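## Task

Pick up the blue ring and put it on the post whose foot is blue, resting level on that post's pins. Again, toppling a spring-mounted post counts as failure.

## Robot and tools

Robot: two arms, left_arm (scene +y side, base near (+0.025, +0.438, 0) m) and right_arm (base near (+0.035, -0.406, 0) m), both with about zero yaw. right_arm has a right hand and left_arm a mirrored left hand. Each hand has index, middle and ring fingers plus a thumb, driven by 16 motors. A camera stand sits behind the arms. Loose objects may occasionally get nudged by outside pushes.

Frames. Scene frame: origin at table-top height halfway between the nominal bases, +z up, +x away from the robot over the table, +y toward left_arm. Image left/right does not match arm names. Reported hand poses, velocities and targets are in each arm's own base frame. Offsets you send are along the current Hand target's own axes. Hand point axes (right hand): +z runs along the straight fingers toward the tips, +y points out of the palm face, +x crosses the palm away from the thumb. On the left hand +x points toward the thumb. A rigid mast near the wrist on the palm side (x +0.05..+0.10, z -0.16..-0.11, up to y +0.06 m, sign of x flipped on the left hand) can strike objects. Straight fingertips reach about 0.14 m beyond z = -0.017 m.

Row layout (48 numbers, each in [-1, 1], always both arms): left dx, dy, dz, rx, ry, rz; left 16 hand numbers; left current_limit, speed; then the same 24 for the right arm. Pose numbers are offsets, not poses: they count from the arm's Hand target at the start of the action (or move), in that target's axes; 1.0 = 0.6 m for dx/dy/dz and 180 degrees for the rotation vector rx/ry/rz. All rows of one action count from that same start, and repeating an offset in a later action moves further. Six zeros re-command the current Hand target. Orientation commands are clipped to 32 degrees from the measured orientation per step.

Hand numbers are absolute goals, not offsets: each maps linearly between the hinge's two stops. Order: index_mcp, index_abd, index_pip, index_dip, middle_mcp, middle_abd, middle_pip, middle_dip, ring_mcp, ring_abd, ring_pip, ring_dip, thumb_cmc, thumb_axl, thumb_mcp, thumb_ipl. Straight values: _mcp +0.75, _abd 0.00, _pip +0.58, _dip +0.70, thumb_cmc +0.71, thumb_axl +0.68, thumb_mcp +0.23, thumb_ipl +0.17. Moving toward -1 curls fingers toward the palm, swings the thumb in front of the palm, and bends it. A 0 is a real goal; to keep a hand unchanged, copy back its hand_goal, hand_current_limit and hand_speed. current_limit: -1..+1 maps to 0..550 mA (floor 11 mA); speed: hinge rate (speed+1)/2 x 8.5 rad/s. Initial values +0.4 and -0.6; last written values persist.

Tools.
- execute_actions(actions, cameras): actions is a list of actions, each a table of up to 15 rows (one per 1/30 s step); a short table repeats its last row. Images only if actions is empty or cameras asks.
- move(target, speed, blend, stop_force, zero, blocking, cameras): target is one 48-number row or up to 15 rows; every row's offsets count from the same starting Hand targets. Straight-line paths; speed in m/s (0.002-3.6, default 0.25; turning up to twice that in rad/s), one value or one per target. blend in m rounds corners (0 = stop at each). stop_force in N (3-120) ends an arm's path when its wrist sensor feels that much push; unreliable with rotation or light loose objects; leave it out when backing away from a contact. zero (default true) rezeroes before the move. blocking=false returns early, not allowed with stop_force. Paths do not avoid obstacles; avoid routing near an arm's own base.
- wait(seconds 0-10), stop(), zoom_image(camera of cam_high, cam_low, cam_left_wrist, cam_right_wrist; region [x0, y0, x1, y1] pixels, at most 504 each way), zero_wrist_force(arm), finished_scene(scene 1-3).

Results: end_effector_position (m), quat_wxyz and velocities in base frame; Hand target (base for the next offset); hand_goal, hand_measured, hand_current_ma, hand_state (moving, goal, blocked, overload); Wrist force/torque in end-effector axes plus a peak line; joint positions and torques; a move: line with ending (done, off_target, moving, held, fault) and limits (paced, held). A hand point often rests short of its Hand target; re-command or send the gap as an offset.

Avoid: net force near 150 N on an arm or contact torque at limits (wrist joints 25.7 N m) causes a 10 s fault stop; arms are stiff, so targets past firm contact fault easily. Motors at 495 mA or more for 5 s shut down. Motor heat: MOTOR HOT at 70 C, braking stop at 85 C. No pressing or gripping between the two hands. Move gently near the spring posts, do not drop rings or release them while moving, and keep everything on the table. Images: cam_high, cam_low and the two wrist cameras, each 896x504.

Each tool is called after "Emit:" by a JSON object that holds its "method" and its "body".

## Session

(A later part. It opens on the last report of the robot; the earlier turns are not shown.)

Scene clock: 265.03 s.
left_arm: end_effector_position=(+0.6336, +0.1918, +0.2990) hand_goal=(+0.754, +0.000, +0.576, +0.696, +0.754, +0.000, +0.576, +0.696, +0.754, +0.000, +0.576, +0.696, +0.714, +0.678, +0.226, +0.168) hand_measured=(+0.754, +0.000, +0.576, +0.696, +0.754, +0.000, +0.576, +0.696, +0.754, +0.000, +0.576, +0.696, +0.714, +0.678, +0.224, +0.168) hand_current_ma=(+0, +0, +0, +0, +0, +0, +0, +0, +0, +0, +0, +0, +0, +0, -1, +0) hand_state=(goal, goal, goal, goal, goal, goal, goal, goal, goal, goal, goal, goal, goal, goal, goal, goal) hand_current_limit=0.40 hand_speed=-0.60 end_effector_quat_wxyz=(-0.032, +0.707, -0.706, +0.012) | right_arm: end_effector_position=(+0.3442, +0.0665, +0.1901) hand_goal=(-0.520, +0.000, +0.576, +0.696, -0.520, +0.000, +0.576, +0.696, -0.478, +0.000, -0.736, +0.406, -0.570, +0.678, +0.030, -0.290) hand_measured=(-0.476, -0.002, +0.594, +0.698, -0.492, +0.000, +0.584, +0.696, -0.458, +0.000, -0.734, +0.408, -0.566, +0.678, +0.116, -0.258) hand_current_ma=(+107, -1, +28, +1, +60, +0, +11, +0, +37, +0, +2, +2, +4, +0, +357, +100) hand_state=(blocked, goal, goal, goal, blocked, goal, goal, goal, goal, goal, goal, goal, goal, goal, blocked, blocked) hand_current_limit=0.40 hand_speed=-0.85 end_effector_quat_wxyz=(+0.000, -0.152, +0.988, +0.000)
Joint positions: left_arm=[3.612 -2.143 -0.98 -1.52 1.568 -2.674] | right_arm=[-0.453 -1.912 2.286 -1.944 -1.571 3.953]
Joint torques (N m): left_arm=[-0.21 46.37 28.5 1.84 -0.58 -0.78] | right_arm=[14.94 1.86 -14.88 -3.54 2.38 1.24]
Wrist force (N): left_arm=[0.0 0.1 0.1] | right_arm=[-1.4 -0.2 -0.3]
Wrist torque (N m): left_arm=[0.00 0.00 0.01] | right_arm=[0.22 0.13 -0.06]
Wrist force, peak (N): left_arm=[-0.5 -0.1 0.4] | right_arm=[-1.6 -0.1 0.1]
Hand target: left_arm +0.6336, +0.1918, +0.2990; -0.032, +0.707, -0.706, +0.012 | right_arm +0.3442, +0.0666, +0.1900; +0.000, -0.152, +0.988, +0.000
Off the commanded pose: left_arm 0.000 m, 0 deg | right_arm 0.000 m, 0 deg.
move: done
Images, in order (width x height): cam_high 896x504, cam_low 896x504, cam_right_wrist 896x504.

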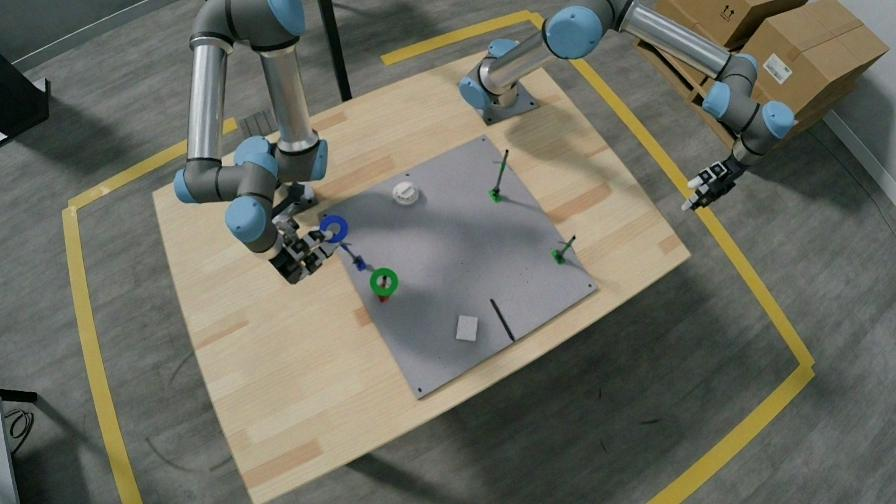

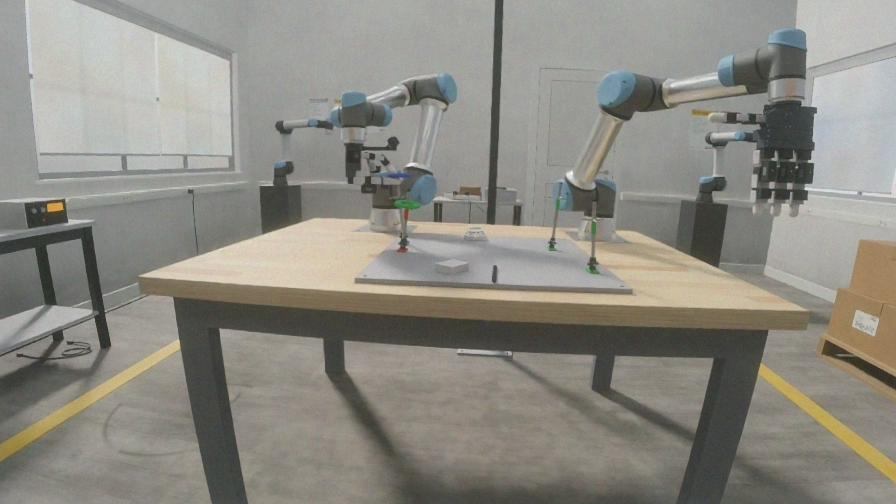

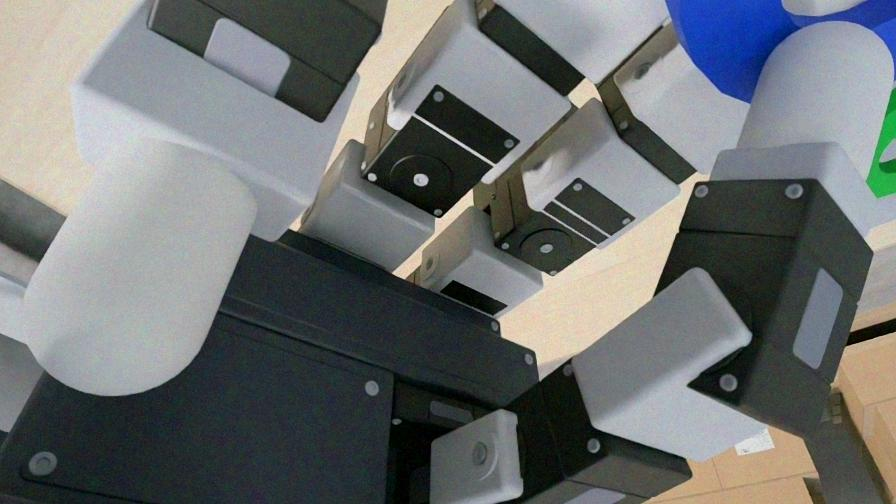

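Emit:
{"method": "move", "body": {"target": [0,0,0,0,0,0,0.754,0,0.576,0.696,0.754,0,0.576,0.696,0.754,0,0.576,0.696,0.714,0.678,0.226,0.168,0.4,-0.6,-0.006,-0.006,0.0387,-0.0367,-0.0416,0,-0.52,0,0.576,0.696,-0.52,0,0.576,0.696,-0.479,0,-0.737,0.406,-0.571,0.678,0.03,-0.29,0.4,-0.85], "speed": 0.06, "cameras": ["cam_high","cam_low"]}}

Emit:
{"method": "zoom_image", "body": {"camera": "cam_high", "region": [315, 212, 357, 254]}}

Emit:
{"method": "zoom_image", "body": {"camera": "cam_low", "region": [375, 160, 425, 210]}}

Scene clock: 286.27 s.
left_arm: end_effector_position=(+0.6336, +0.1918, +0.2990) hand_goal=(+0.754, +0.000, +0.576, +0.696, +0.754, +0.000, +0.576, +0.696, +0.754, +0.000, +0.576, +0.696, +0.714, +0.678, +0.226, +0.168) hand_measured=(+0.754, +0.000, +0.576, +0.696, +0.754, +0.000, +0.576, +0.696, +0.754, +0.000, +0.576, +0.696, +0.714, +0.678, +0.224, +0.168) hand_current_ma=(+0, +0, +0, +0, +0, +0, +0, +0, +0, +0, +0, +0, +0, +0, -1, +0) hand_state=(goal, goal, goal, goal, goal, goal, goal, goal, goal, goal, goal, goal, goal, goal, goal, goal) hand_current_limit=0.40 hand_speed=-0.60 end_effector_quat_wxyz=(-0.032, +0.707, -0.706, +0.012) | right_arm: end_effector_position=(+0.3487, +0.0643, +0.1668) hand_goal=(-0.520, +0.000, +0.576, +0.696, -0.520, +0.000, +0.576, +0.696, -0.478, +0.000, -0.736, +0.406, -0.570, +0.678, +0.030, -0.290) hand_measured=(-0.476, -0.002, +0.594, +0.698, -0.492, +0.000, +0.584, +0.696, -0.458, +0.000, -0.734, +0.408, -0.566, +0.678, +0.116, -0.258) hand_current_ma=(+107, -1, +28, +1, +60, +0, +11, +0, +37, +0, +2, +2, +4, +0, +357, +100) hand_state=(blocked, goal, goal, goal, blocked, goal, goal, goal, goal, goal, goal, goal, goal, goal, blocked, blocked) hand_current_limit=0.40 hand_speed=-0.85 end_effector_quat_wxyz=(+0.055, -0.152, +0.985, +0.067)
Joint positions: left_arm=[3.612 -2.143 -0.98 -1.52 1.568 -2.674] | right_arm=[-0.575 -1.895 2.385 -2.054 -1.397 3.831]
Joint torques (N m): left_arm=[-0.2 46.73 28.73 1.8 -0.66 -0.92] | right_arm=[-13.46 0.33 -12.96 -3.24 3.03 -1.55]
Wrist force (N): left_arm=[0.0 0.1 0.1] | right_arm=[-1.5 -0.3 -0.1]
Wrist torque (N m): left_arm=[0.00 -0.01 0.00] | right_arm=[0.18 0.13 -0.10]
Wrist force, peak (N): left_arm=[0.3 0.5 0.1] | right_arm=[-1.8 -0.4 0.1]
Hand target: left_arm +0.6336, +0.1918, +0.2990; -0.032, +0.707, -0.706, +0.012 | right_arm +0.3487, +0.0643, +0.1668; +0.055, -0.152, +0.985, +0.067
Off the commanded pose: left_arm 0.000 m, 0 deg | right_arm 0.000 m, 0 deg.
move: done
Images, in order (width x height): cam_high 896x504, cam_low 896x504.

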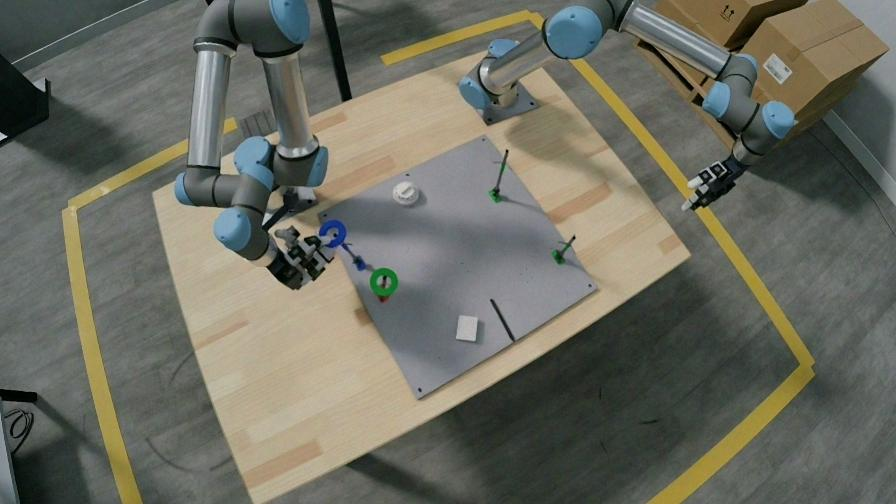

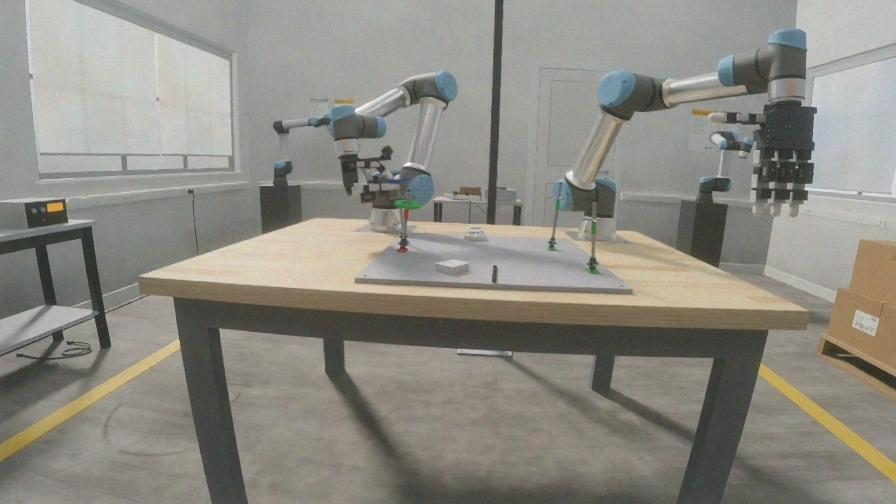

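Scaled by 12.000.

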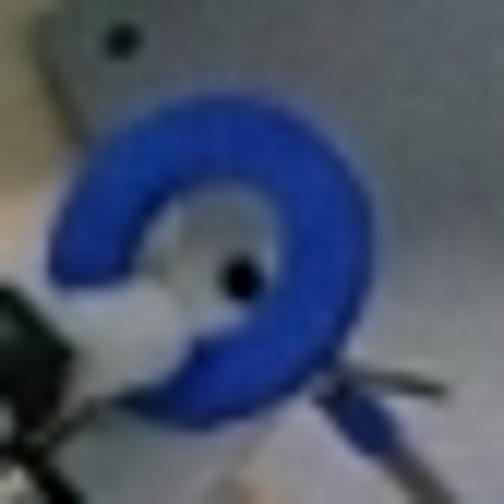

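Scaled by 10.080.

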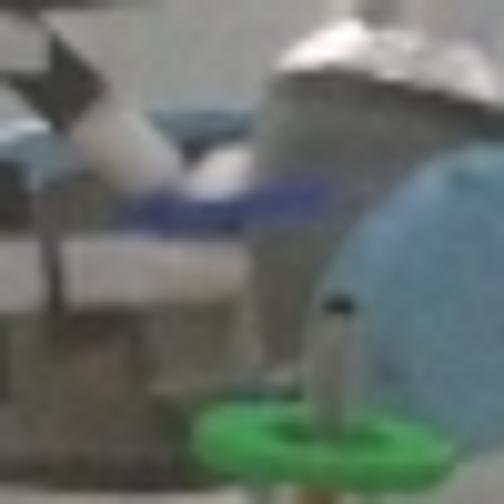

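Emit:
{"method": "move", "body": {"target": [0,0,0,0,0,0,0.754,0,0.576,0.696,0.754,0,0.576,0.696,0.754,0,0.576,0.696,0.714,0.678,0.226,0.168,0.4,-0.6,0.0028,0.0022,0.093,0,0,0,-0.52,0,0.576,0.696,-0.52,0,0.576,0.696,-0.479,0,-0.737,0.406,-0.571,0.678,0.03,-0.29,0.4,-0.85], "speed": 0.04, "stop_force": 3, "cameras": ["cam_high","cam_low"]}}

Emit:
{"method": "zoom_image", "body": {"camera": "cam_high", "region": [315, 212, 367, 264]}}

Emit:
{"method": "zoom_image", "body": {"camera": "cam_low", "region": [375, 170, 425, 220]}}

Scene clock: 297.73 s.
left_arm: end_effector_position=(+0.6336, +0.1918, +0.2990) hand_goal=(+0.754, +0.000, +0.576, +0.696, +0.754, +0.000, +0.576, +0.696, +0.754, +0.000, +0.576, +0.696, +0.714, +0.678, +0.226, +0.168) hand_measured=(+0.754, +0.000, +0.576, +0.696, +0.754, +0.000, +0.576, +0.696, +0.754, +0.000, +0.576, +0.696, +0.714, +0.678, +0.224, +0.168) hand_current_ma=(+0, +0, +0, +0, +0, +0, +0, +0, +0, +0, +0, +0, +0, +0, -1, +0) hand_state=(goal, goal, goal, goal, goal, goal, goal, goal, goal, goal, goal, goal, goal, goal, goal, goal) hand_current_limit=0.40 hand_speed=-0.60 end_effector_quat_wxyz=(-0.032, +0.707, -0.706, +0.012) | right_arm: end_effector_position=(+0.3497, +0.0680, +0.1445) hand_goal=(-0.520, +0.000, +0.576, +0.696, -0.520, +0.000, +0.576, +0.696, -0.478, +0.000, -0.736, +0.406, -0.570, +0.678, +0.030, -0.290) hand_measured=(-0.480, -0.002, +0.592, +0.700, -0.482, +0.000, +0.592, +0.700, -0.458, +0.000, -0.734, +0.408, -0.570, +0.678, +0.116, -0.256) hand_current_ma=(+95, -1, +25, +4, +92, +0, +23, +4, +36, +0, +2, +2, +1, +0, +357, +104) hand_state=(blocked, goal, goal, goal, blocked, goal, goal, goal, goal, goal, goal, goal, goal, goal, blocked, blocked) hand_current_limit=0.40 hand_speed=-0.85 end_effector_quat_wxyz=(+0.055, -0.152, +0.985, +0.067)
Joint positions: left_arm=[3.612 -2.143 -0.98 -1.52 1.568 -2.674] | right_arm=[-0.563 -1.854 2.426 -2.138 -1.396 3.843]
Joint torques (N m): left_arm=[-0.08 46.44 28.63 1.72 -0.66 -0.91] | right_arm=[-13.23 -19.11 -25.66 -0.21 -1.32 -1.56]
Wrist force (N): left_arm=[0.0 0.0 0.0] | right_arm=[-1.6 -0.8 -0.4]
Wrist torque (N m): left_arm=[-0.01 0.00 0.01] | right_arm=[0.11 0.14 -0.11]
Wrist force, peak (N): left_arm=[0.0 0.5 0.1] | right_arm=[-1.7 -2.0 -5.9]
Hand target: left_arm +0.6336, +0.1918, +0.2990; -0.032, +0.707, -0.706, +0.012 | right_arm +0.3497, +0.0680, +0.1445; +0.055, -0.152, +0.985, +0.067 (not the last commanded pose)
Off the commanded pose: left_arm 0.000 m, 0 deg | right_arm 0.033 m, 0 deg.
move: contact (right_arm)
Images, in order (width x height): cam_high 896x504, cam_low 896x504.

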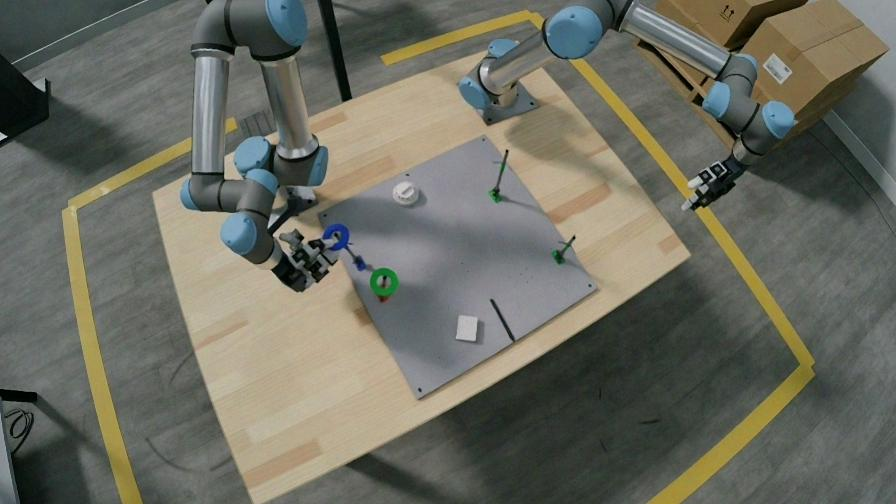

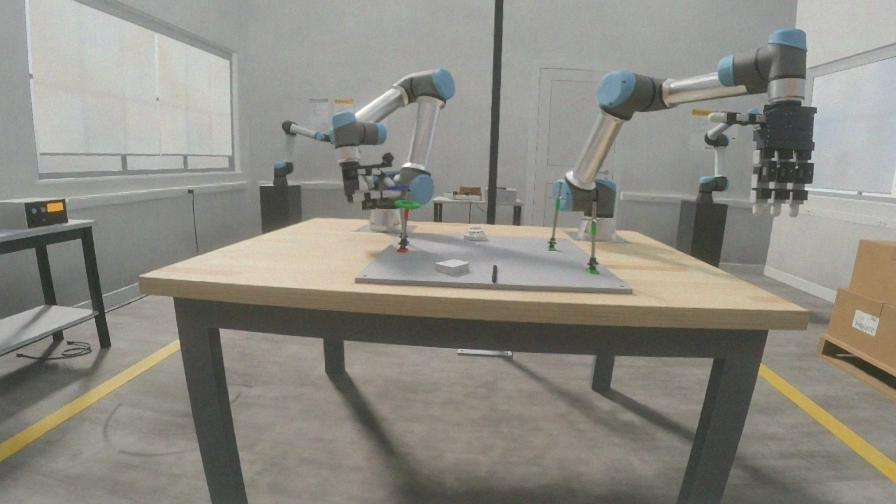

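Scaled by 9.692.

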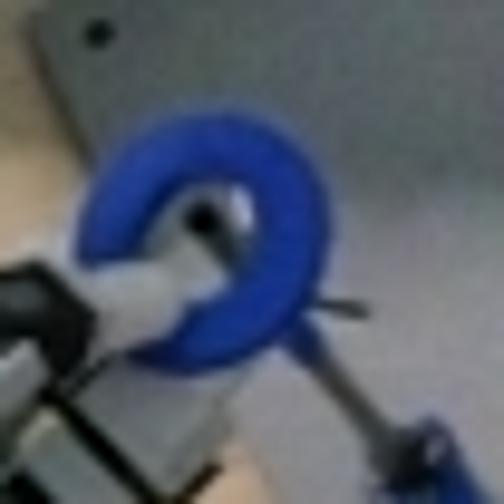

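Scaled by 10.080.

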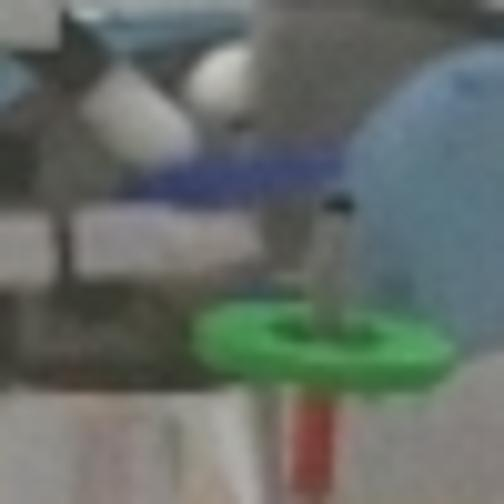

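Emit:
{"method": "zoom_image", "body": {"camera": "cam_high", "region": [320, 220, 356, 256]}}

Emit:
{"method": "zoom_image", "body": {"camera": "cam_low", "region": [380, 175, 420, 255]}}

Scaled by 14.000.

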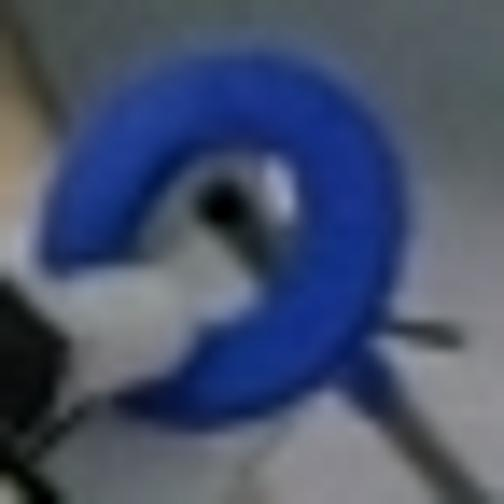

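Scaled by 6.300.

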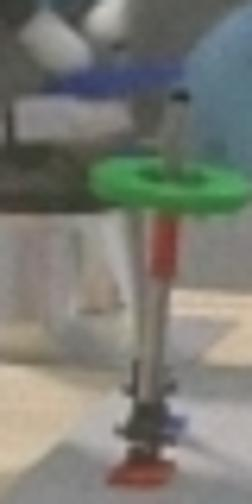

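Emit:
{"method": "move", "body": {"target": [0,0,0,0,0,0,0.754,0,0.576,0.696,0.754,0,0.576,0.696,0.754,0,0.576,0.696,0.714,0.678,0.226,0.168,0.4,-0.6,0,0,0.0067,0,0,0,-0.52,0,0.576,0.696,-0.52,0,0.576,0.696,-0.479,0,-0.737,0.406,-0.571,0.678,0.03,-0.29,0.4,-0.85], "speed": 0.02, "cameras": ["cam_high","cam_low"]}}

Emit:
{"method": "zoom_image", "body": {"camera": "cam_high", "region": [320, 220, 356, 256]}}

Emit:
{"method": "zoom_image", "body": {"camera": "cam_low", "region": [375, 170, 425, 220]}}

Scene clock: 352.30 s.
left_arm: end_effector_position=(+0.6336, +0.1918, +0.2990) hand_goal=(+0.754, +0.000, +0.576, +0.696, +0.754, +0.000, +0.576, +0.696, +0.754, +0.000, +0.576, +0.696, +0.714, +0.678, +0.226, +0.168) hand_measured=(+0.754, +0.000, +0.576, +0.696, +0.754, +0.000, +0.576, +0.696, +0.754, +0.000, +0.576, +0.696, +0.714, +0.678, +0.224, +0.168) hand_current_ma=(+0, +0, +0, +0, +0, +0, +0, +0, +0, +0, +0, +0, +0, +0, -1, +0) hand_state=(goal, goal, goal, goal, goal, goal, goal, goal, goal, goal, goal, goal, goal, goal, goal, goal) hand_current_limit=0.40 hand_speed=-0.60 end_effector_quat_wxyz=(-0.032, +0.707, -0.706, +0.012) | right_arm: end_effector_position=(+0.3501, +0.0686, +0.1406) hand_goal=(-0.520, +0.000, +0.576, +0.696, -0.520, +0.000, +0.576, +0.696, -0.478, +0.000, -0.736, +0.406, -0.570, +0.678, +0.030, -0.290) hand_measured=(-0.504, -0.002, +0.592, +0.722, -0.476, +0.000, +0.594, +0.702, -0.458, +0.000, -0.734, +0.408, -0.574, +0.678, +0.124, -0.256) hand_current_ma=(+26, -1, +26, +52, +113, +0, +31, +7, +36, +0, +2, +2, -3, +0, +385, +104) hand_state=(goal, goal, goal, blocked, blocked, goal, goal, goal, goal, goal, goal, goal, goal, goal, blocked, blocked) hand_current_limit=0.40 hand_speed=-0.85 end_effector_quat_wxyz=(+0.055, -0.152, +0.985, +0.067)
Joint positions: left_arm=[3.612 -2.143 -0.98 -1.52 1.568 -2.674] | right_arm=[-0.561 -1.845 2.432 -2.153 -1.397 3.845]
Joint torques (N m): left_arm=[-0.36 46.66 29.54 1.71 -0.68 -0.99] | right_arm=[17.51 2.07 -7.66 -2.55 -1.64 1.09]
Wrist force (N): left_arm=[-0.1 0.1 0.0] | right_arm=[-1.4 -3.8 -13.3]
Wrist torque (N m): left_arm=[0.01 0.00 -0.01] | right_arm=[-0.43 -0.03 -0.18]
Wrist force, peak (N): left_arm=[0.0 0.4 0.5] | right_arm=[-1.4 -3.8 -13.3]
Hand target: left_arm +0.6336, +0.1918, +0.2990; -0.032, +0.707, -0.706, +0.012 | right_arm +0.3501, +0.0686, +0.1406; +0.055, -0.152, +0.985, +0.067
Off the commanded pose: left_arm 0.000 m, 0 deg | right_arm 0.000 m, 0 deg.
move: done
Images, in order (width x height): cam_high 896x504, cam_low 896x504.

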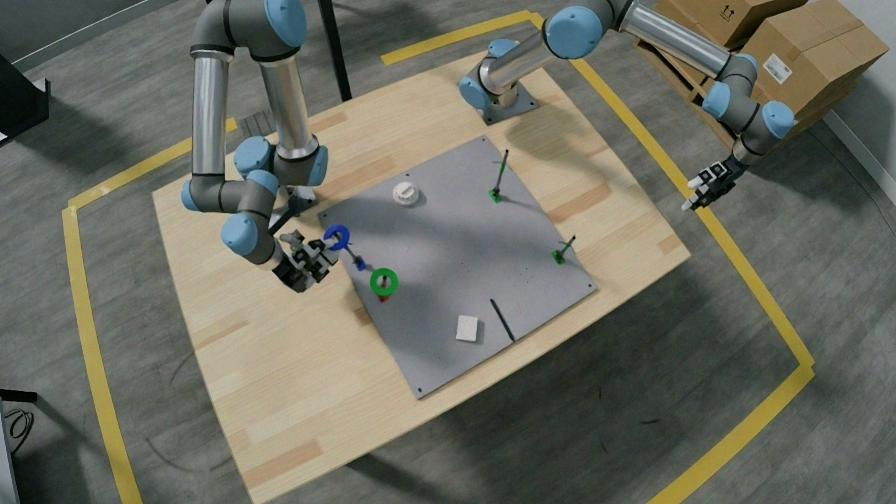

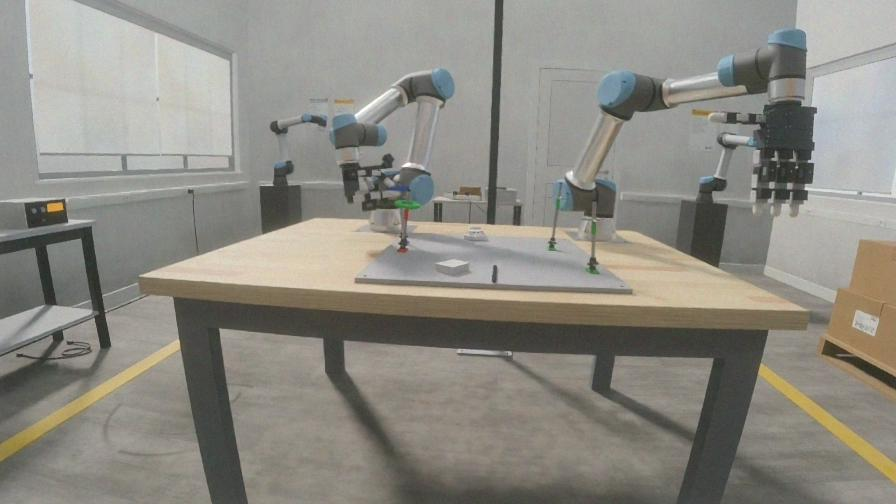

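Scaled by 14.000.

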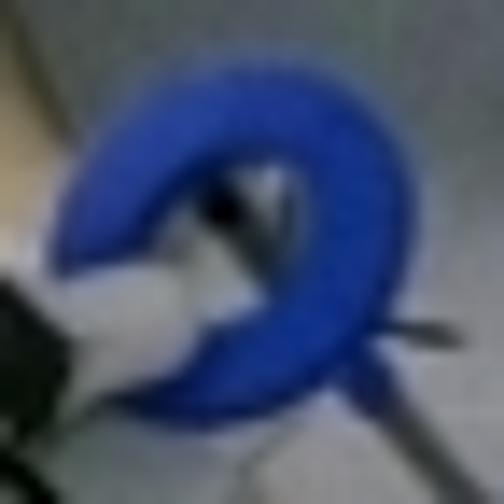

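Scaled by 10.080.

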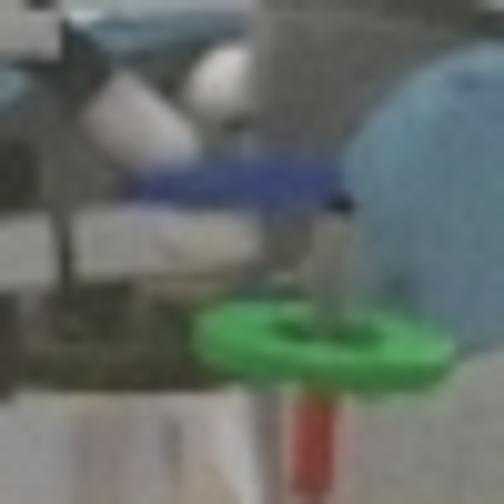

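Emit:
{"method": "zoom_image", "body": {"camera": "cam_high", "region": [330, 232, 360, 262]}}

Emit:
{"method": "zoom_image", "body": {"camera": "cam_low", "region": [375, 175, 415, 215]}}

Scaled by 16.800.

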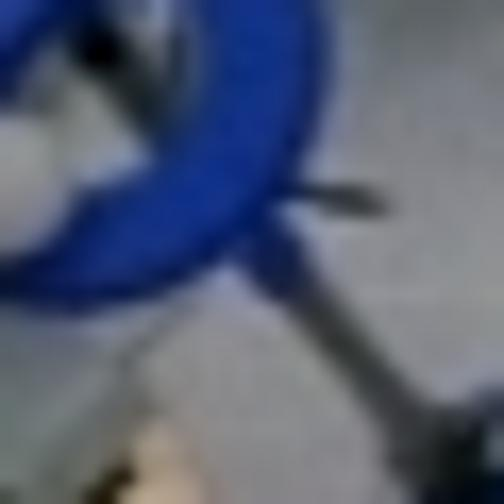

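Scaled by 12.600.

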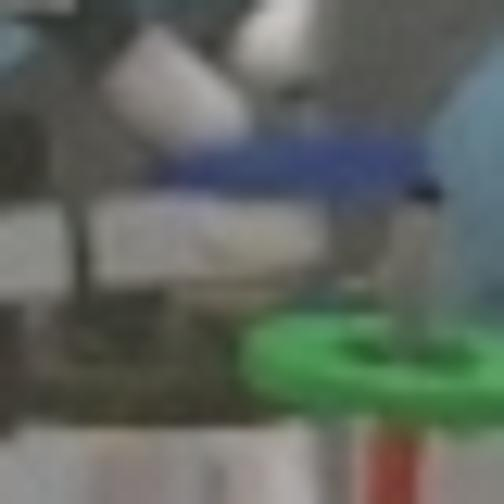

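Emit:
{"method": "move", "body": {"target": [[0,0,0,0,0,0,0.754,0,0.576,0.696,0.754,0,0.576,0.696,0.754,0,0.576,0.696,0.714,0.678,0.226,0.168,0.4,-0.6,0,0,-0.0183,0,0,0,-0.52,0,0.576,0.696,-0.52,0,0.576,0.696,-0.479,0,-0.737,0.406,-0.571,0.678,0.03,-0.29,0.4,-0.85],[0,0,0,0,0,0,0.754,0,0.576,0.696,0.754,0,0.576,0.696,0.754,0,0.576,0.696,0.714,0.678,0.226,0.168,0.4,-0.6,-0.0125,0,-0.0183,0,0,0,-0.52,0,0.576,0.696,-0.52,0,0.576,0.696,-0.479,0,-0.737,0.406,-0.571,0.678,0.03,-0.29,0.4,-0.85]], "speed": 0.03}}

Emit:
{"method": "move", "body": {"target": [0,0,0,0,0,0,0.754,0,0.576,0.696,0.754,0,0.576,0.696,0.754,0,0.576,0.696,0.714,0.678,0.226,0.168,0.4,-0.6,0,0,0.025,0,0,0,-0.52,0,0.576,0.696,-0.52,0,0.576,0.696,-0.479,0,-0.737,0.406,-0.571,0.678,0.03,-0.29,0.4,-0.85], "speed": 0.03, "stop_force": 3, "cameras": ["cam_high","cam_low"]}}

Emit:
{"method": "zoom_image", "body": {"camera": "cam_high", "region": [320, 220, 356, 256]}}

Emit:
{"method": "zoom_image", "body": {"camera": "cam_low", "region": [375, 170, 425, 220]}}

Scene clock: 411.67 s.
left_arm: end_effector_position=(+0.6336, +0.1918, +0.2990) hand_goal=(+0.754, +0.000, +0.576, +0.696, +0.754, +0.000, +0.576, +0.696, +0.754, +0.000, +0.576, +0.696, +0.714, +0.678, +0.226, +0.168) hand_measured=(+0.754, +0.000, +0.576, +0.696, +0.754, +0.000, +0.576, +0.696, +0.754, +0.000, +0.576, +0.696, +0.714, +0.678, +0.224, +0.168) hand_current_ma=(+0, +0, +0, +0, +0, +0, +0, +0, +0, +0, +0, +0, +0, +0, -1, +0) hand_state=(goal, goal, goal, goal, goal, goal, goal, goal, goal, goal, goal, goal, goal, goal, goal, goal) hand_current_limit=0.40 hand_speed=-0.60 end_effector_quat_wxyz=(-0.032, +0.707, -0.706, +0.012) | right_arm: end_effector_position=(+0.3562, +0.0691, +0.1524) hand_goal=(-0.520, +0.000, +0.576, +0.696, -0.520, +0.000, +0.576, +0.696, -0.478, +0.000, -0.736, +0.406, -0.570, +0.678, +0.030, -0.290) hand_measured=(-0.474, -0.002, +0.596, +0.708, -0.476, +0.000, +0.592, +0.702, -0.458, +0.000, -0.734, +0.408, -0.568, +0.678, +0.106, -0.256) hand_current_ma=(+113, -1, +32, +17, +110, +0, +27, +7, +36, +0, +2, +2, +1, +0, +311, +104) hand_state=(blocked, goal, goal, goal, blocked, goal, goal, goal, goal, goal, goal, goal, goal, goal, blocked, blocked) hand_current_limit=0.40 hand_speed=-0.85 end_effector_quat_wxyz=(+0.055, -0.152, +0.985, +0.067)
Joint positions: left_arm=[3.612 -2.143 -0.98 -1.52 1.568 -2.674] | right_arm=[-0.549 -1.848 2.399 -2.119 -1.396 3.857]
Joint torques (N m): left_arm=[-0.06 47.15 29.5 1.66 -0.73 -0.91] | right_arm=[15.9 -2.21 -26.23 -3.23 3.15 1.49]
Wrist force (N): left_arm=[0.1 0.0 0.0] | right_arm=[-1.3 -0.2 0.1]
Wrist torque (N m): left_arm=[-0.01 -0.02 0.01] | right_arm=[0.19 0.14 -0.23]
Wrist force, peak (N): left_arm=[-0.2 0.5 0.1] | right_arm=[-1.5 -4.1 -13.7]
Hand target: left_arm +0.6336, +0.1918, +0.2990; -0.032, +0.707, -0.706, +0.012 | right_arm +0.3562, +0.0691, +0.1524; +0.055, -0.152, +0.985, +0.067
Off the commanded pose: left_arm 0.000 m, 0 deg | right_arm 0.000 m, 0 deg.
move: done

Scene clock: 413.13 s.
left_arm: end_effector_position=(+0.6336, +0.1918, +0.2990) hand_goal=(+0.754, +0.000, +0.576, +0.696, +0.754, +0.000, +0.576, +0.696, +0.754, +0.000, +0.576, +0.696, +0.714, +0.678, +0.226, +0.168) hand_measured=(+0.754, +0.000, +0.576, +0.696, +0.754, +0.000, +0.576, +0.696, +0.754, +0.000, +0.576, +0.696, +0.714, +0.678, +0.224, +0.168) hand_current_ma=(+0, +0, +0, +0, +0, +0, +0, +0, +0, +0, +0, +0, +0, +0, -1, +0) hand_state=(goal, goal, goal, goal, goal, goal, goal, goal, goal, goal, goal, goal, goal, goal, goal, goal) hand_current_limit=0.40 hand_speed=-0.60 end_effector_quat_wxyz=(-0.032, +0.707, -0.706, +0.012) | right_arm: end_effector_position=(+0.3576, +0.0714, +0.1376) hand_goal=(-0.520, +0.000, +0.576, +0.696, -0.520, +0.000, +0.576, +0.696, -0.478, +0.000, -0.736, +0.406, -0.570, +0.678, +0.030, -0.290) hand_measured=(-0.474, -0.002, +0.596, +0.708, -0.476, +0.000, +0.592, +0.702, -0.458, +0.000, -0.734, +0.408, -0.568, +0.678, +0.106, -0.256) hand_current_ma=(+113, -1, +32, +15, +110, +0, +27, +7, +36, +0, +2, +2, +1, +0, +311, +104) hand_state=(blocked, goal, goal, goal, blocked, goal, goal, goal, goal, goal, goal, goal, goal, goal, blocked, blocked) hand_current_limit=0.40 hand_speed=-0.85 end_effector_quat_wxyz=(+0.055, -0.152, +0.985, +0.067)
Joint positions: left_arm=[3.612 -2.143 -0.98 -1.52 1.568 -2.674] | right_arm=[-0.541 -1.816 2.423 -2.177 -1.396 3.865]
Joint torques (N m): left_arm=[-0.21 46.87 29.58 1.63 -0.74 -0.95] | right_arm=[15 -2.34 -13.65 -3.36 2.92 1.26]
Wrist force (N): left_arm=[-0.3 0.3 -0.1] | right_arm=[-1.5 -0.3 0.1]
Wrist torque (N m): left_arm=[0.04 0.04 -0.04] | right_arm=[0.17 0.15 -0.22]
Wrist force, peak (N): left_arm=[-0.2 0.3 0.6] | right_arm=[-1.7 -0.4 0.1]
Hand target: left_arm +0.6336, +0.1918, +0.2990; -0.032, +0.707, -0.706, +0.012 | right_arm +0.3576, +0.0714, +0.1376; +0.055, -0.152, +0.985, +0.067
Off the commanded pose: left_arm 0.000 m, 0 deg | right_arm 0.000 m, 0 deg.
move: done
Images, in order (width x height): cam_high 896x504, cam_low 896x504.

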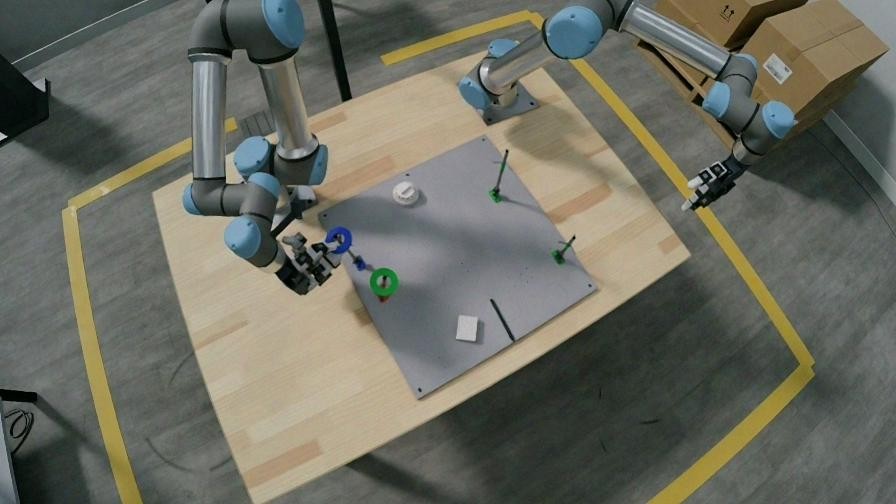

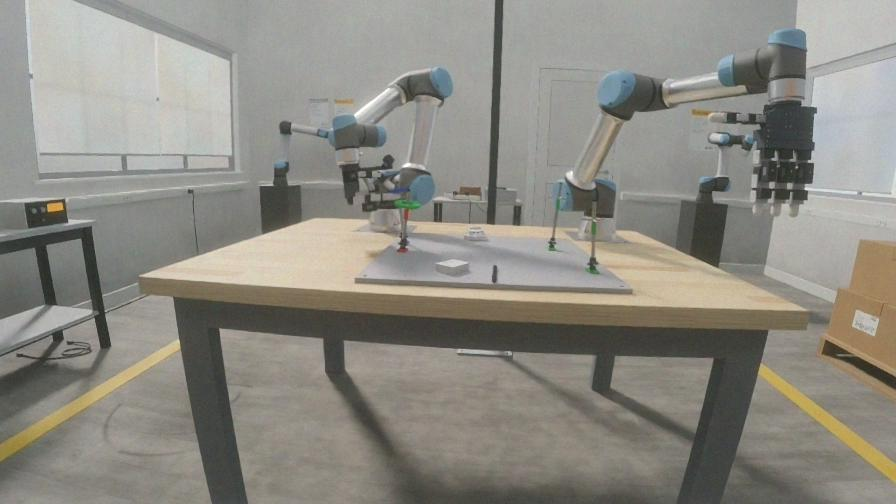

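Scaled by 14.000.

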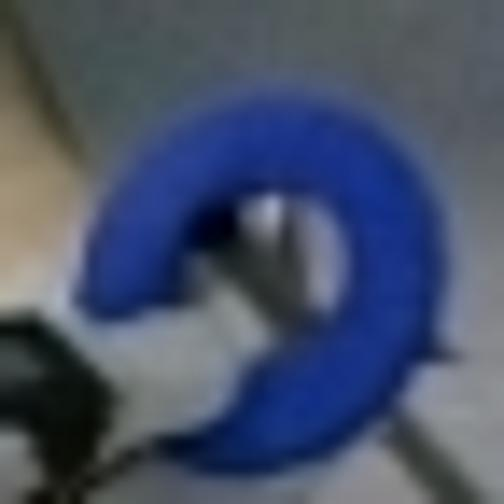

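Scaled by 10.080.

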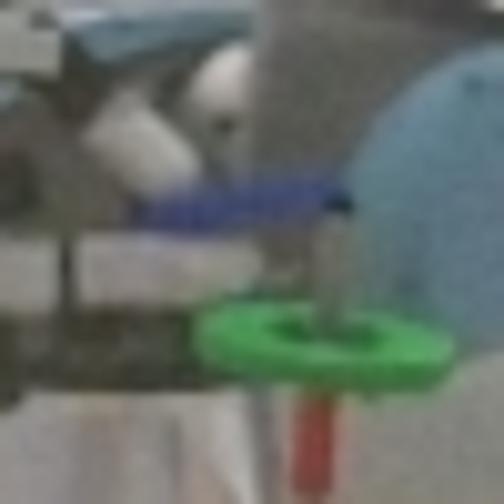

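Emit:
{"method": "move", "body": {"target": [0,0,0,0,0,0,0.754,0,0.576,0.696,0.754,0,0.576,0.696,0.754,0,0.576,0.696,0.714,0.678,0.226,0.168,0.4,-0.6,0,0,0.045,0,0,0,-0.52,0,0.576,0.696,-0.52,0,0.576,0.696,-0.479,0,-0.737,0.406,-0.571,0.678,0.03,-0.29,0.4,-0.85], "speed": 0.03, "stop_force": 3, "cameras": ["cam_high","cam_low"]}}

Emit:
{"method": "zoom_image", "body": {"camera": "cam_high", "region": [322, 222, 364, 264]}}

Emit:
{"method": "zoom_image", "body": {"camera": "cam_low", "region": [375, 170, 425, 220]}}

Scene clock: 422.93 s.
left_arm: end_effector_position=(+0.6336, +0.1918, +0.2990) hand_goal=(+0.754, +0.000, +0.576, +0.696, +0.754, +0.000, +0.576, +0.696, +0.754, +0.000, +0.576, +0.696, +0.714, +0.678, +0.226, +0.168) hand_measured=(+0.754, +0.000, +0.576, +0.696, +0.754, +0.000, +0.576, +0.696, +0.754, +0.000, +0.576, +0.696, +0.714, +0.678, +0.224, +0.168) hand_current_ma=(+0, +0, +0, +0, +0, +0, +0, +0, +0, +0, +0, +0, +0, +0, -1, +0) hand_state=(goal, goal, goal, goal, goal, goal, goal, goal, goal, goal, goal, goal, goal, goal, goal, goal) hand_current_limit=0.40 hand_speed=-0.60 end_effector_quat_wxyz=(-0.032, +0.707, -0.706, +0.012) | right_arm: end_effector_position=(+0.3586, +0.0734, +0.1246) hand_goal=(-0.520, +0.000, +0.576, +0.696, -0.520, +0.000, +0.576, +0.696, -0.478, +0.000, -0.736, +0.406, -0.570, +0.678, +0.030, -0.290) hand_measured=(-0.474, +0.000, +0.596, +0.706, -0.488, +0.000, +0.586, +0.700, -0.458, +0.000, -0.734, +0.408, -0.566, +0.680, +0.108, -0.256) hand_current_ma=(+119, +0, +35, +13, +69, +0, +13, +3, +36, +0, +2, +2, +4, +1, +313, +104) hand_state=(blocked, goal, blocked, goal, blocked, goal, goal, goal, goal, goal, goal, goal, goal, goal, blocked, blocked) hand_current_limit=0.40 hand_speed=-0.85 end_effector_quat_wxyz=(+0.055, -0.152, +0.985, +0.067)
Joint positions: left_arm=[3.612 -2.143 -0.98 -1.52 1.568 -2.674] | right_arm=[-0.534 -1.785 2.443 -2.229 -1.396 3.872]
Joint torques (N m): left_arm=[-0.74 46.82 29.66 1.68 -0.84 -1.04] | right_arm=[-14 -20.38 -24.97 -0.42 -1.44 -1.61]
Wrist force (N): left_arm=[-0.3 0.0 -0.3] | right_arm=[-1.7 -0.2 0.0]
Wrist torque (N m): left_arm=[0.02 0.02 -0.02] | right_arm=[0.15 0.16 -0.15]
Wrist force, peak (N): left_arm=[-0.4 0.3 0.3] | right_arm=[-2.0 -1.5 -7.6]
Hand target: left_arm +0.6336, +0.1918, +0.2990; -0.032, +0.707, -0.706, +0.012 | right_arm +0.3586, +0.0734, +0.1246; +0.055, -0.152, +0.985, +0.067 (not the last commanded pose)
Off the commanded pose: left_arm 0.000 m, 0 deg | right_arm 0.014 m, 0 deg.
move: contact (right_arm)
Images, in order (width x height): cam_high 896x504, cam_low 896x504.

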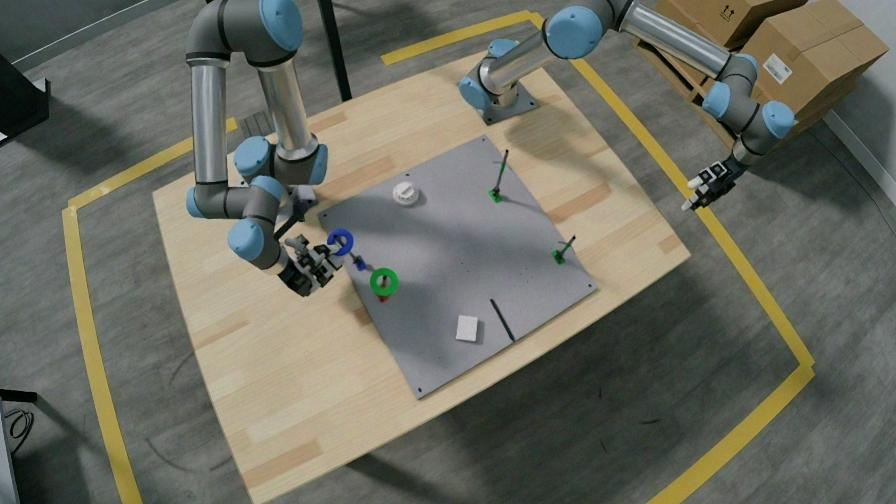

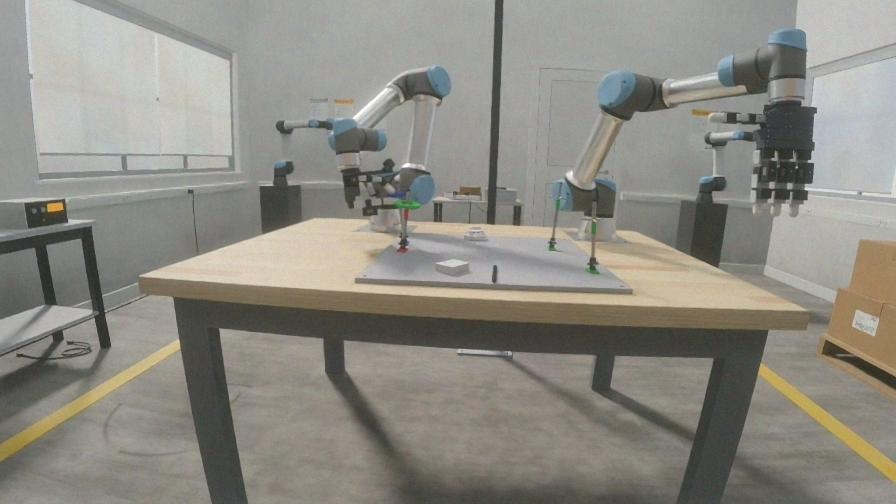

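Scaled by 12.000.

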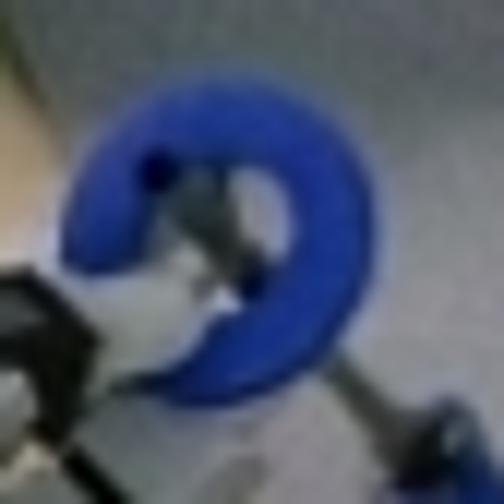

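Scaled by 10.080.

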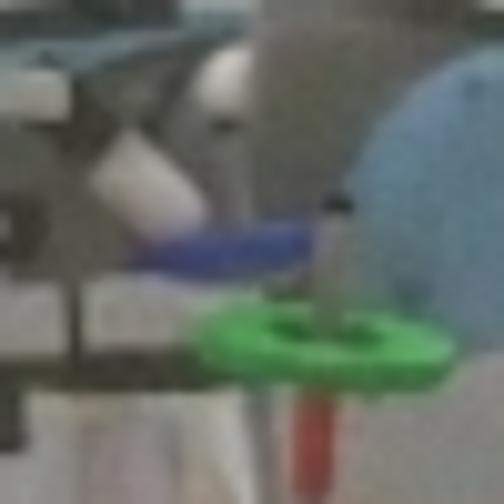

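Emit:
{"method": "move", "body": {"target": [0,0,0,0,0,0,0.754,0,0.576,0.696,0.754,0,0.576,0.696,0.754,0,0.576,0.696,0.714,0.678,0.226,0.168,0.4,-0.6,0,0,0,0,0,0,-0.52,0,0.576,0.696,-0.52,0,0.576,0.696,-0.479,0,-0.737,0.406,-0.571,0.678,0.17,-0.33,0.4,-0.96], "speed": 0.03, "cameras": ["cam_high","cam_low"]}}

Emit:
{"method": "zoom_image", "body": {"camera": "cam_high", "region": [322, 222, 364, 264]}}

Emit:
{"method": "zoom_image", "body": {"camera": "cam_low", "region": [375, 170, 425, 220]}}

Scene clock: 429.43 s.
left_arm: end_effector_position=(+0.6336, +0.1918, +0.2990) hand_goal=(+0.754, +0.000, +0.576, +0.696, +0.754, +0.000, +0.576, +0.696, +0.754, +0.000, +0.576, +0.696, +0.714, +0.678, +0.226, +0.168) hand_measured=(+0.754, +0.000, +0.576, +0.696, +0.754, +0.000, +0.576, +0.696, +0.754, +0.000, +0.576, +0.696, +0.714, +0.678, +0.224, +0.168) hand_current_ma=(+0, +0, +0, +0, +0, +0, +0, +0, +0, +0, +0, +0, +0, +0, -1, +0) hand_state=(goal, goal, goal, goal, goal, goal, goal, goal, goal, goal, goal, goal, goal, goal, goal, goal) hand_current_limit=0.40 hand_speed=-0.60 end_effector_quat_wxyz=(-0.032, +0.707, -0.706, +0.012) | right_arm: end_effector_position=(+0.3586, +0.0734, +0.1246) hand_goal=(-0.520, +0.000, +0.576, +0.696, -0.520, +0.000, +0.576, +0.696, -0.478, +0.000, -0.736, +0.406, -0.570, +0.678, +0.170, -0.330) hand_measured=(-0.482, +0.000, +0.592, +0.702, -0.488, +0.000, +0.586, +0.700, -0.458, +0.000, -0.734, +0.408, -0.570, +0.680, +0.162, -0.328) hand_current_ma=(+88, +0, +25, +6, +69, +0, +13, +3, +36, +0, +2, +2, +0, +1, -15, +1) hand_state=(blocked, goal, goal, goal, blocked, goal, goal, goal, goal, goal, goal, goal, goal, goal, goal, goal) hand_current_limit=0.40 hand_speed=-0.96 end_effector_quat_wxyz=(+0.055, -0.152, +0.985, +0.067)
Joint positions: left_arm=[3.612 -2.143 -0.98 -1.52 1.568 -2.674] | right_arm=[-0.534 -1.785 2.443 -2.229 -1.396 3.872]
Joint torques (N m): left_arm=[-0.43 47.01 29.34 1.72 -0.71 -1.06] | right_arm=[-14.26 -19.15 -25.13 -0.3 -2.03 -1.63]
Wrist force (N): left_arm=[0.1 0.2 0.0] | right_arm=[-1.4 -0.3 0.4]
Wrist torque (N m): left_arm=[0.03 -0.02 0.01] | right_arm=[0.14 0.13 -0.14]
Wrist force, peak (N): left_arm=[0.2 0.4 -0.4] | right_arm=[-1.8 -0.3 -0.1]
Hand target: left_arm +0.6336, +0.1918, +0.2990; -0.032, +0.707, -0.706, +0.012 | right_arm +0.3586, +0.0734, +0.1246; +0.055, -0.152, +0.985, +0.067
Off the commanded pose: left_arm 0.000 m, 0 deg | right_arm 0.000 m, 0 deg.
move: done
Images, in order (width x height): cam_high 896x504, cam_low 896x504.

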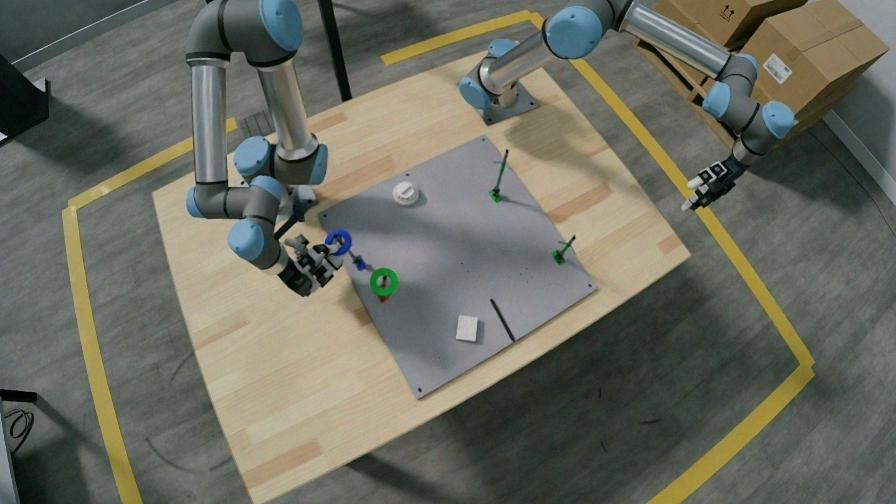

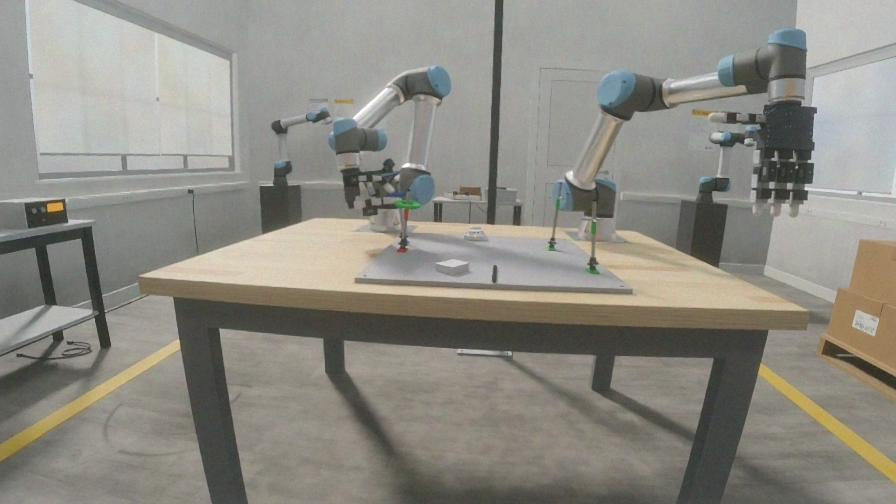

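Scaled by 12.000.

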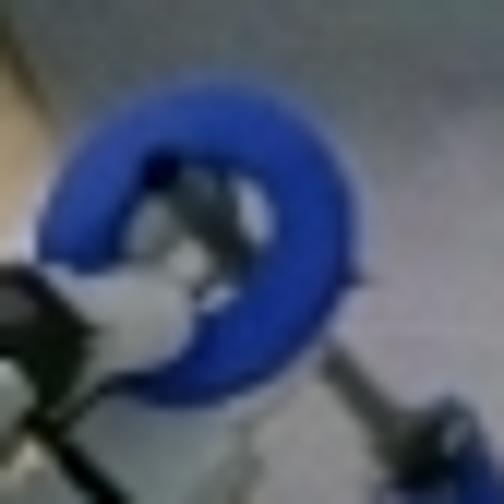

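Scaled by 10.080.

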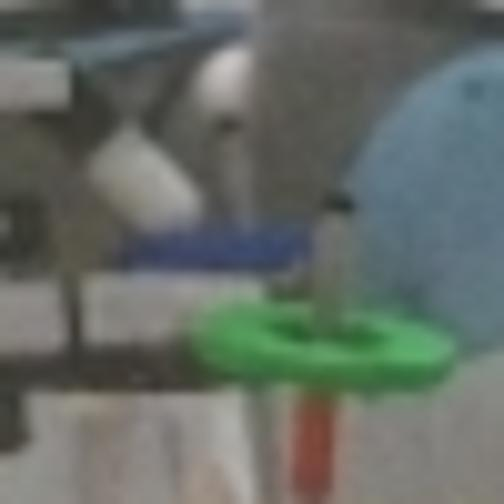

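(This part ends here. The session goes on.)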